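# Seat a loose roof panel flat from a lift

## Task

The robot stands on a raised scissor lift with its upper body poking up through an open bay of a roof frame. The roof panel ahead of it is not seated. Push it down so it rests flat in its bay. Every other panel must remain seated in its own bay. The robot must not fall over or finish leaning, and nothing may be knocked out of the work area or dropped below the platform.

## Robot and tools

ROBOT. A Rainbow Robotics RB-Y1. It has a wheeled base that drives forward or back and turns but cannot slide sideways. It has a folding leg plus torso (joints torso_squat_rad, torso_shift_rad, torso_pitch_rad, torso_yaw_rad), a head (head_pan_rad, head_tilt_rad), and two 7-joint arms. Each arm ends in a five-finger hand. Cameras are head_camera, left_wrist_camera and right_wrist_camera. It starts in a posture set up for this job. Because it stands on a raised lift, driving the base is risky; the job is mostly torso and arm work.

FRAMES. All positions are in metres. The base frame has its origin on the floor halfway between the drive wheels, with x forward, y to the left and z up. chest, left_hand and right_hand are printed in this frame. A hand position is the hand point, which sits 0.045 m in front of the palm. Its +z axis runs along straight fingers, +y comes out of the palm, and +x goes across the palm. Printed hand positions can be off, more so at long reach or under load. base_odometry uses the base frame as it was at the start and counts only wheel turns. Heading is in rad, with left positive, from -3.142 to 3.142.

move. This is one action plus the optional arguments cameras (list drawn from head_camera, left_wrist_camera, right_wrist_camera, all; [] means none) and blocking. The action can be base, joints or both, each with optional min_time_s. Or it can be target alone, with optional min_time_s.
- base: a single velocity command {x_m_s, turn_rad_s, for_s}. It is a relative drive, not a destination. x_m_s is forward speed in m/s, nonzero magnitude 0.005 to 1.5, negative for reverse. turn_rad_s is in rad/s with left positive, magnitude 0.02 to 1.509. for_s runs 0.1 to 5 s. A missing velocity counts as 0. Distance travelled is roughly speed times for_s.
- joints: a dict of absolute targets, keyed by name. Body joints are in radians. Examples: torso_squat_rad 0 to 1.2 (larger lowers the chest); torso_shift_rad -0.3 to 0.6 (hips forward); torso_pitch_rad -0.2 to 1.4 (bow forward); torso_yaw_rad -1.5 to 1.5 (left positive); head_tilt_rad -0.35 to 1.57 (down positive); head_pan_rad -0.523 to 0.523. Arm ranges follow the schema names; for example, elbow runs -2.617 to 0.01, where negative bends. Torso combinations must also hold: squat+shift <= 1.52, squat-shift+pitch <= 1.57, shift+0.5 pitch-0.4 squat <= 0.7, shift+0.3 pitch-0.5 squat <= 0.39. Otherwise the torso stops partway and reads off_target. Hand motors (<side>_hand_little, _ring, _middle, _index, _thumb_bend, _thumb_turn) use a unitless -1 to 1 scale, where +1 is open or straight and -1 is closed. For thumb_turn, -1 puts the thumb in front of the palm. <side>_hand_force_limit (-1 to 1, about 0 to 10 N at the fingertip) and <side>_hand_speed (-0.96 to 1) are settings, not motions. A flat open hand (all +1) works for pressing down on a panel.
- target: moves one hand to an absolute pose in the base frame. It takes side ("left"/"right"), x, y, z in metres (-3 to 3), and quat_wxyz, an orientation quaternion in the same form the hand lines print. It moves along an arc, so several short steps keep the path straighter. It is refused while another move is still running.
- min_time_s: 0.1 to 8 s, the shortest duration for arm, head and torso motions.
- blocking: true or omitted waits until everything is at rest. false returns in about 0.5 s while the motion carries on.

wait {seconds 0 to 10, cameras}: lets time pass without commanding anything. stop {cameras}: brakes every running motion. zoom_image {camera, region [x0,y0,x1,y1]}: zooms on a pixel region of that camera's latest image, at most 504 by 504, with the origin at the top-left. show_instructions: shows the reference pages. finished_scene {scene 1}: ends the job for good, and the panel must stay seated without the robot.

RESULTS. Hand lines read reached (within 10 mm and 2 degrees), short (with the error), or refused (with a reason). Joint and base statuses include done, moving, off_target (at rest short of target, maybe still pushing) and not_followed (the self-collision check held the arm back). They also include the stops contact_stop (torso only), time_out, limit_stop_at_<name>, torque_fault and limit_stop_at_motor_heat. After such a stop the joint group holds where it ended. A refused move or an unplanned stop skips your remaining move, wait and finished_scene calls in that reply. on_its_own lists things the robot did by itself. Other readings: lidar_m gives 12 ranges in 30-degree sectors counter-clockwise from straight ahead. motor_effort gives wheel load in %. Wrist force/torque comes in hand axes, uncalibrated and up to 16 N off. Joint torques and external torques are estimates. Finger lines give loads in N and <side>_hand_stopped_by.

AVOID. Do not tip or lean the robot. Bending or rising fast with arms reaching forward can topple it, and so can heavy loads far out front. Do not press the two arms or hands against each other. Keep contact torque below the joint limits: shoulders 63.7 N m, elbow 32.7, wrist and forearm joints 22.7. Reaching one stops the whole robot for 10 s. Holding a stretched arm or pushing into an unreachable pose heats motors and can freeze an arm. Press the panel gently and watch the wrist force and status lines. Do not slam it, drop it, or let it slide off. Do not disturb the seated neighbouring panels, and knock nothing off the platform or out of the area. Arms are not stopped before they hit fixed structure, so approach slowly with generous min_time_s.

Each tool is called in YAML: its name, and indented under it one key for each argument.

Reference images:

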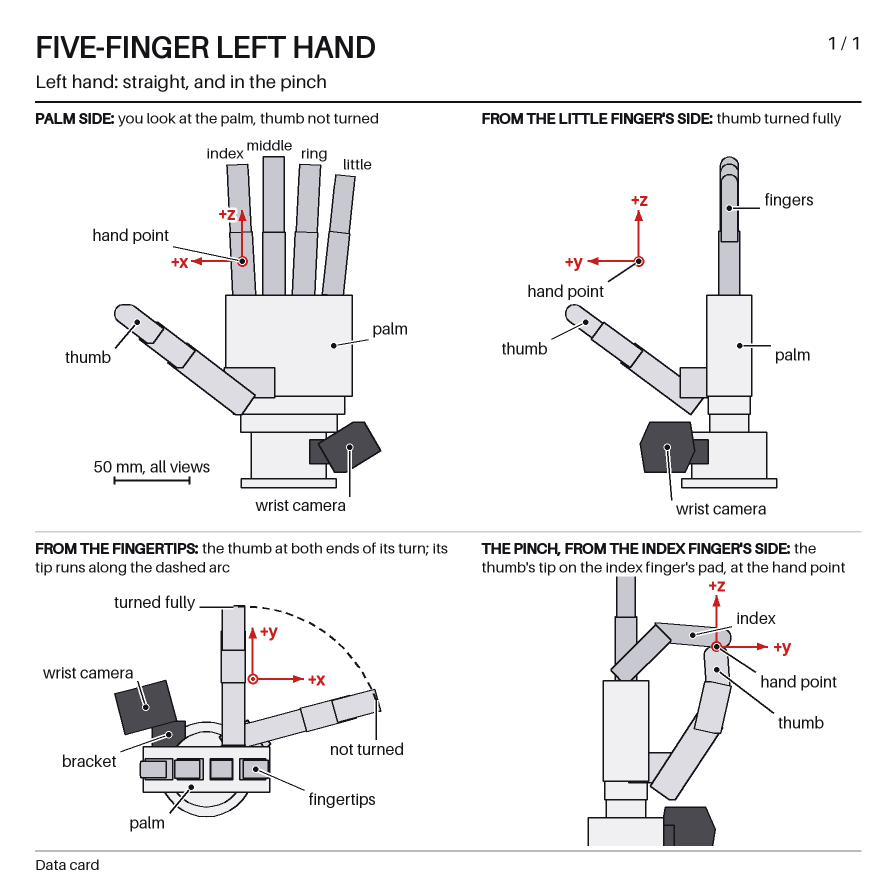

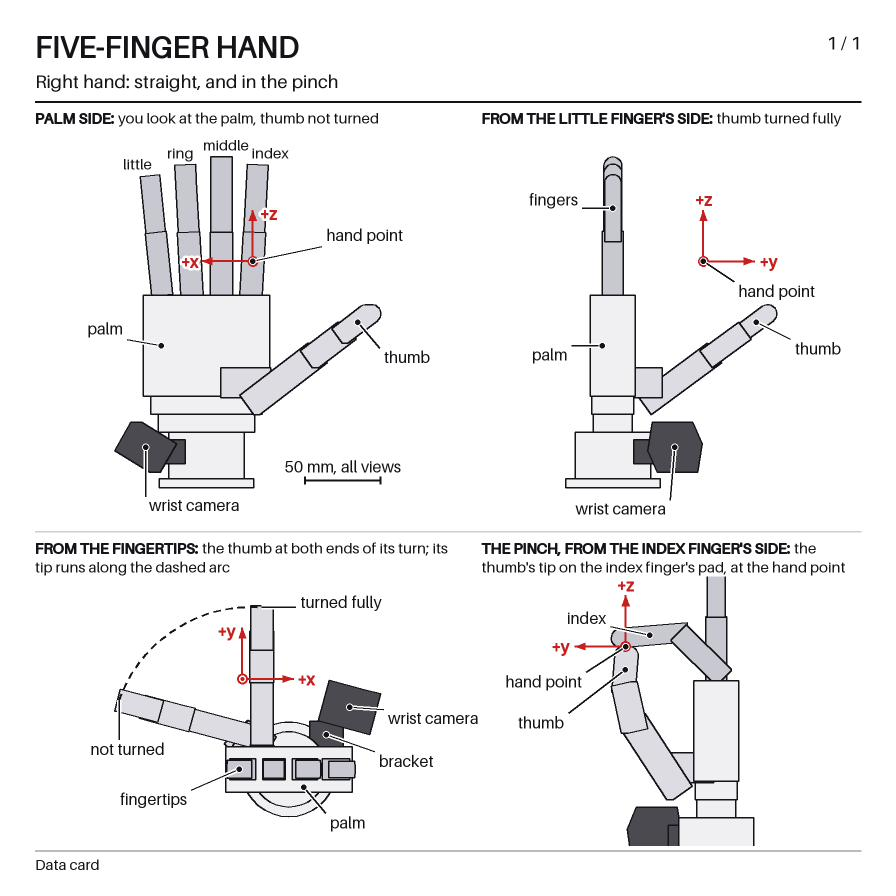

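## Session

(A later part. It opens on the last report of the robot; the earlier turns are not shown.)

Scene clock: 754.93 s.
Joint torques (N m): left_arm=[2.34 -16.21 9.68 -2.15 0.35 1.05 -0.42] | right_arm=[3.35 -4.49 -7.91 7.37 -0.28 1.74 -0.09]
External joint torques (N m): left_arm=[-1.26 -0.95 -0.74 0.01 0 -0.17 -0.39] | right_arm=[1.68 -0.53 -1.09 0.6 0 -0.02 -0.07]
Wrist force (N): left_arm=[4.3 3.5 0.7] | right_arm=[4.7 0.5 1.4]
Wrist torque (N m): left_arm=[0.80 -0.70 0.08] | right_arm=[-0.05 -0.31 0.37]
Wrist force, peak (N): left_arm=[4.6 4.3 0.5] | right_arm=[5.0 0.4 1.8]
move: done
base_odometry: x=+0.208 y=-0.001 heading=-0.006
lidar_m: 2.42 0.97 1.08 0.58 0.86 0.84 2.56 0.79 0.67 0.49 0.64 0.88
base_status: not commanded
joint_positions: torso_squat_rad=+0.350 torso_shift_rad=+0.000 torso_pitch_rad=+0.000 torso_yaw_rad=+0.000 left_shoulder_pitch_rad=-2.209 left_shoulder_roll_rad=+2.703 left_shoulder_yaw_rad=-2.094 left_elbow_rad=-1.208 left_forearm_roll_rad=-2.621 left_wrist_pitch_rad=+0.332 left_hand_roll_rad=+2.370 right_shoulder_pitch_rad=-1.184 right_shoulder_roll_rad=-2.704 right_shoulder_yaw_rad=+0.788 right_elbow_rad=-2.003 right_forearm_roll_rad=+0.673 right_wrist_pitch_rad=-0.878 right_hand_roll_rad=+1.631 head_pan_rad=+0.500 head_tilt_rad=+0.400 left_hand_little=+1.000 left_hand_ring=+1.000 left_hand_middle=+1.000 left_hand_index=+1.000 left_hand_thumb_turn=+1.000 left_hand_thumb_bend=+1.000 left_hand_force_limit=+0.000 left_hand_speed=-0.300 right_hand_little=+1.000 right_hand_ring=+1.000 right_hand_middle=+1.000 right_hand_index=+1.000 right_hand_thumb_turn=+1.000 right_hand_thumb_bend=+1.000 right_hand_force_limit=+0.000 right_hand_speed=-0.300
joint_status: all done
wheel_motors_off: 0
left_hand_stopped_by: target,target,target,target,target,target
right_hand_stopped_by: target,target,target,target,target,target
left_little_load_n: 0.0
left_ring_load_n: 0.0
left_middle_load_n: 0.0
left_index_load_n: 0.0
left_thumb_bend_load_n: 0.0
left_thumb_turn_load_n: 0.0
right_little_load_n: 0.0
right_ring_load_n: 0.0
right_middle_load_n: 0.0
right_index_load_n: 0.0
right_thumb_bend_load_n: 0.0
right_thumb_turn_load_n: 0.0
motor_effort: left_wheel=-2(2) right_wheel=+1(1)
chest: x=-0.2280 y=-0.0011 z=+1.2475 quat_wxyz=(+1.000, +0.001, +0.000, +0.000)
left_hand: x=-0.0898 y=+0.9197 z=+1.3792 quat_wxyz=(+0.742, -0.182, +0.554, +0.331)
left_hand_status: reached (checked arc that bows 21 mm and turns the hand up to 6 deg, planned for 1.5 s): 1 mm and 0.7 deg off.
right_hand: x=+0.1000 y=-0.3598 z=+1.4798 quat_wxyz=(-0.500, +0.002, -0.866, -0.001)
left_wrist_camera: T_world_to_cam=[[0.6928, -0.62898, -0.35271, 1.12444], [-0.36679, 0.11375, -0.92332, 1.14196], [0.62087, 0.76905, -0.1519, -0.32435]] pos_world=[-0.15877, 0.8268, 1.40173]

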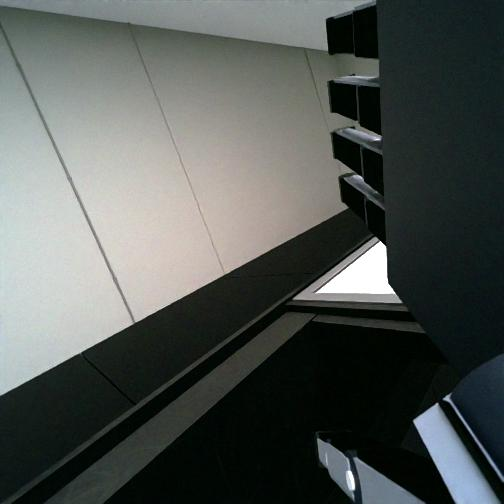

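move:
  target: {"side": "left", "x": -0.02, "y": 0.90, "z": 1.42, "quat_wxyz": [0.745, -0.177, 0.552, 0.330]}
  min_time_s: 1.5
  cameras: []

move:
  target: {"side": "left", "x": 0.15, "y": 0.90, "z": 1.45, "quat_wxyz": [0.8146, 0.0477, 0.5777, 0.0198]}
  min_time_s: 2.5
  cameras: ["left_wrist_camera"]

zoom_image:
  camera: "left_wrist_camera"
  region: [280, 200, 400, 320]

Scene clock: 757.87 s.
Joint torques (N m): left_arm=[-0.53 -18.03 10.33 -3.2 0.61 0.98 -0.48] | right_arm=[3.22 -4.53 -7.86 7.31 -0.27 1.69 -0.13]
External joint torques (N m): left_arm=[-1.23 -1.25 -0.07 -0.46 0.61 -0.35 -0.46] | right_arm=[1.55 -0.57 -1.04 0.54 0.02 -0.07 -0.11]
Wrist force (N): left_arm=[4.1 3.5 0.7] | right_arm=[4.5 0.5 1.7]
Wrist torque (N m): left_arm=[0.79 -0.66 -0.02] | right_arm=[-0.08 -0.29 0.37]
Wrist force, peak (N): left_arm=[4.8 3.7 1.0] | right_arm=[5.1 0.4 1.5]
move: done
base_odometry: x=+0.208 y=-0.001 heading=-0.006
lidar_m: 2.40 0.96 1.06 0.58 0.87 0.85 2.54 0.80 0.67 0.49 0.64 0.88
base_status: not commanded
joint_positions: torso_squat_rad=+0.350 torso_shift_rad=+0.000 torso_pitch_rad=+0.000 torso_yaw_rad=+0.000 left_shoulder_pitch_rad=-2.344 left_shoulder_roll_rad=+2.627 left_shoulder_yaw_rad=-2.068 left_elbow_rad=-1.322 left_forearm_roll_rad=-2.620 left_wrist_pitch_rad=+0.097 left_hand_roll_rad=+2.286 right_shoulder_pitch_rad=-1.184 right_shoulder_roll_rad=-2.704 right_shoulder_yaw_rad=+0.788 right_elbow_rad=-2.003 right_forearm_roll_rad=+0.673 right_wrist_pitch_rad=-0.878 right_hand_roll_rad=+1.631 head_pan_rad=+0.500 head_tilt_rad=+0.400 left_hand_little=+1.000 left_hand_ring=+1.000 left_hand_middle=+1.000 left_hand_index=+1.000 left_hand_thumb_turn=+1.000 left_hand_thumb_bend=+1.000 left_hand_force_limit=+0.000 left_hand_speed=-0.300 right_hand_little=+1.000 right_hand_ring=+1.000 right_hand_middle=+1.000 right_hand_index=+1.000 right_hand_thumb_turn=+1.000 right_hand_thumb_bend=+1.000 right_hand_force_limit=+0.000 right_hand_speed=-0.300
joint_status: all done
wheel_motors_off: 0
left_hand_stopped_by: target,target,target,target,target,target
right_hand_stopped_by: target,target,target,target,target,target
left_little_load_n: 0.0
left_ring_load_n: 0.0
left_middle_load_n: 0.0
left_index_load_n: 0.0
left_thumb_bend_load_n: 0.0
left_thumb_turn_load_n: 0.0
right_little_load_n: 0.0
right_ring_load_n: 0.0
right_middle_load_n: 0.5
right_index_load_n: 0.0
right_thumb_bend_load_n: 0.0
right_thumb_turn_load_n: 0.0
motor_effort: left_wheel=-1(2) right_wheel=+0(1)
chest: x=-0.2280 y=-0.0011 z=+1.2475 quat_wxyz=(+1.000, +0.001, +0.000, +0.000)
left_hand: x=-0.0201 y=+0.9000 z=+1.4198 quat_wxyz=(+0.745, -0.177, +0.552, +0.330)
left_hand_status: reached (checked arc that bows 5 mm and turns the hand up to 1 deg, planned for 1.5 s): 0 mm and 0.0 deg off.
right_hand: x=+0.1000 y=-0.3598 z=+1.4798 quat_wxyz=(-0.500, +0.002, -0.866, -0.001)

Scene clock: 760.70 s.
Joint torques (N m): left_arm=[-7.75 14.52 3.46 8.44 1.56 0.97 -0.3] | right_arm=[3.47 -4.6 -7.66 7.35 -0.3 1.72 -0.15]
External joint torques (N m): left_arm=[0.7 0.08 0.54 0.02 0.42 0.16 -0.27] | right_arm=[1.8 -0.64 -0.84 0.57 -0.01 -0.03 -0.13]
Wrist force (N): left_arm=[4.2 4.2 0.7] | right_arm=[4.5 0.5 1.5]
Wrist torque (N m): left_arm=[0.90 -0.69 0.08] | right_arm=[-0.04 -0.26 0.38]
Wrist force, peak (N): left_arm=[4.9 3.7 0.8] | right_arm=[5.0 0.6 1.7]
move: short
base_odometry: x=+0.208 y=-0.001 heading=-0.006
lidar_m: 2.42 0.96 1.07 0.57 0.87 0.84 2.54 0.80 0.67 0.48 0.63 0.87
base_status: not commanded
joint_positions: torso_squat_rad=+0.350 torso_shift_rad=+0.000 torso_pitch_rad=+0.000 torso_yaw_rad=+0.000 left_shoulder_pitch_rad=-1.093 left_shoulder_roll_rad=+1.666 left_shoulder_yaw_rad=-2.046 left_elbow_rad=-0.308 left_forearm_roll_rad=-1.562 left_wrist_pitch_rad=+0.814 left_hand_roll_rad=+2.705 right_shoulder_pitch_rad=-1.184 right_shoulder_roll_rad=-2.704 right_shoulder_yaw_rad=+0.788 right_elbow_rad=-2.003 right_forearm_roll_rad=+0.673 right_wrist_pitch_rad=-0.878 right_hand_roll_rad=+1.631 head_pan_rad=+0.500 head_tilt_rad=+0.400 left_hand_little=+1.000 left_hand_ring=+1.000 left_hand_middle=+1.000 left_hand_index=+1.000 left_hand_thumb_turn=+1.000 left_hand_thumb_bend=+1.000 left_hand_force_limit=+0.000 left_hand_speed=-0.300 right_hand_little=+1.000 right_hand_ring=+1.000 right_hand_middle=+1.000 right_hand_index=+1.000 right_hand_thumb_turn=+1.000 right_hand_thumb_bend=+1.000 right_hand_force_limit=+0.000 right_hand_speed=-0.300
joint_status: all done
wheel_motors_off: 0
left_hand_stopped_by: target,target,target,target,target,target
right_hand_stopped_by: target,target,target,target,target,target
left_little_load_n: 0.0
left_ring_load_n: 0.0
left_middle_load_n: 0.0
left_index_load_n: 0.0
left_thumb_bend_load_n: 0.0
left_thumb_turn_load_n: 0.0
right_little_load_n: 0.0
right_ring_load_n: 0.0
right_middle_load_n: 0.0
right_index_load_n: 0.0
right_thumb_bend_load_n: 0.0
right_thumb_turn_load_n: 0.0
motor_effort: left_wheel=-2(2) right_wheel=+0(1)
chest: x=-0.2280 y=-0.0011 z=+1.2475 quat_wxyz=(+1.000, +0.001, +0.000, +0.000)
left_hand: x=+0.1497 y=+0.8989 z=+1.4498 quat_wxyz=(+0.799, -0.124, +0.556, +0.191)
left_hand_status: short (checked arc that bows 60 mm and turns the hand up to 18 deg, as near as the solve gets, planned for 2.5 s): 1 mm and 28.0 deg off. The place is met; only the turn is off.
right_hand: x=+0.1000 y=-0.3598 z=+1.4798 quat_wxyz=(-0.500, +0.002, -0.866, -0.001)
left_wrist_camera: T_world_to_cam=[[0.48514, -0.83093, -0.27239, 1.06656], [-0.25373, 0.16434, -0.95321, 1.27833], [0.83682, 0.53155, -0.1311, -0.29533]] pos_world=[0.05406, 0.83313, 1.47032]

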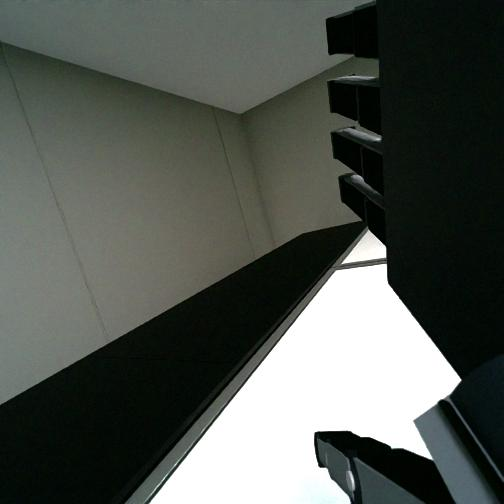

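Scaled by 4.200 from the camera's image (finer frame: 720x720).

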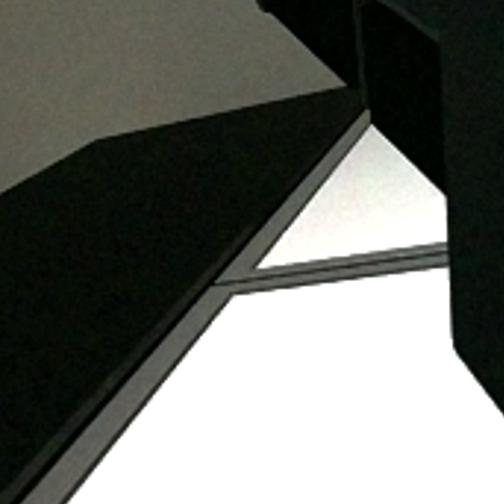

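zoom_image:
  camera: "left_wrist_camera"
  region: [315, 245, 375, 305]

zoom_image:
  camera: "left_wrist_camera"
  region: [200, 290, 320, 410]

Scaled by 8.400 from the camera's image (finer frame: 720x720).

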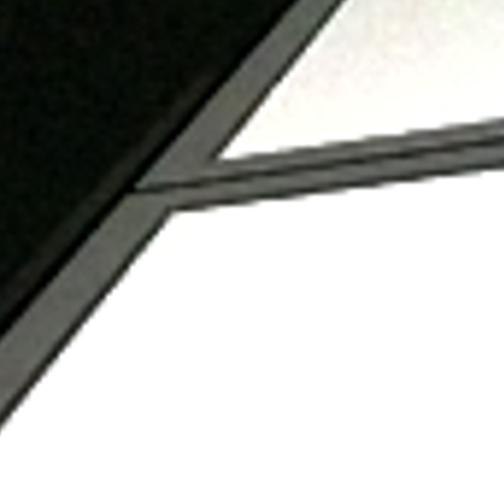

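Scaled by 4.200 from the camera's image (finer frame: 720x720).

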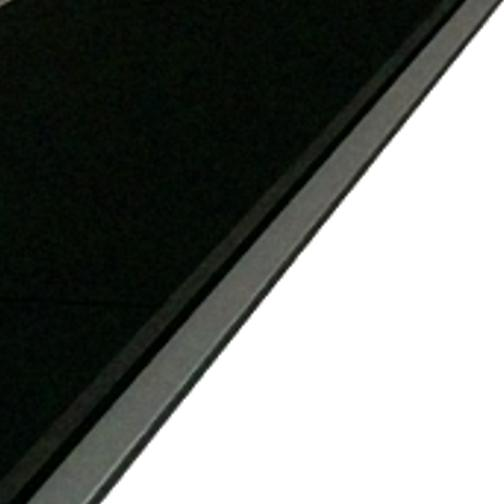

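finished_scene:
  scene: 1

The scene is finished: the task was done.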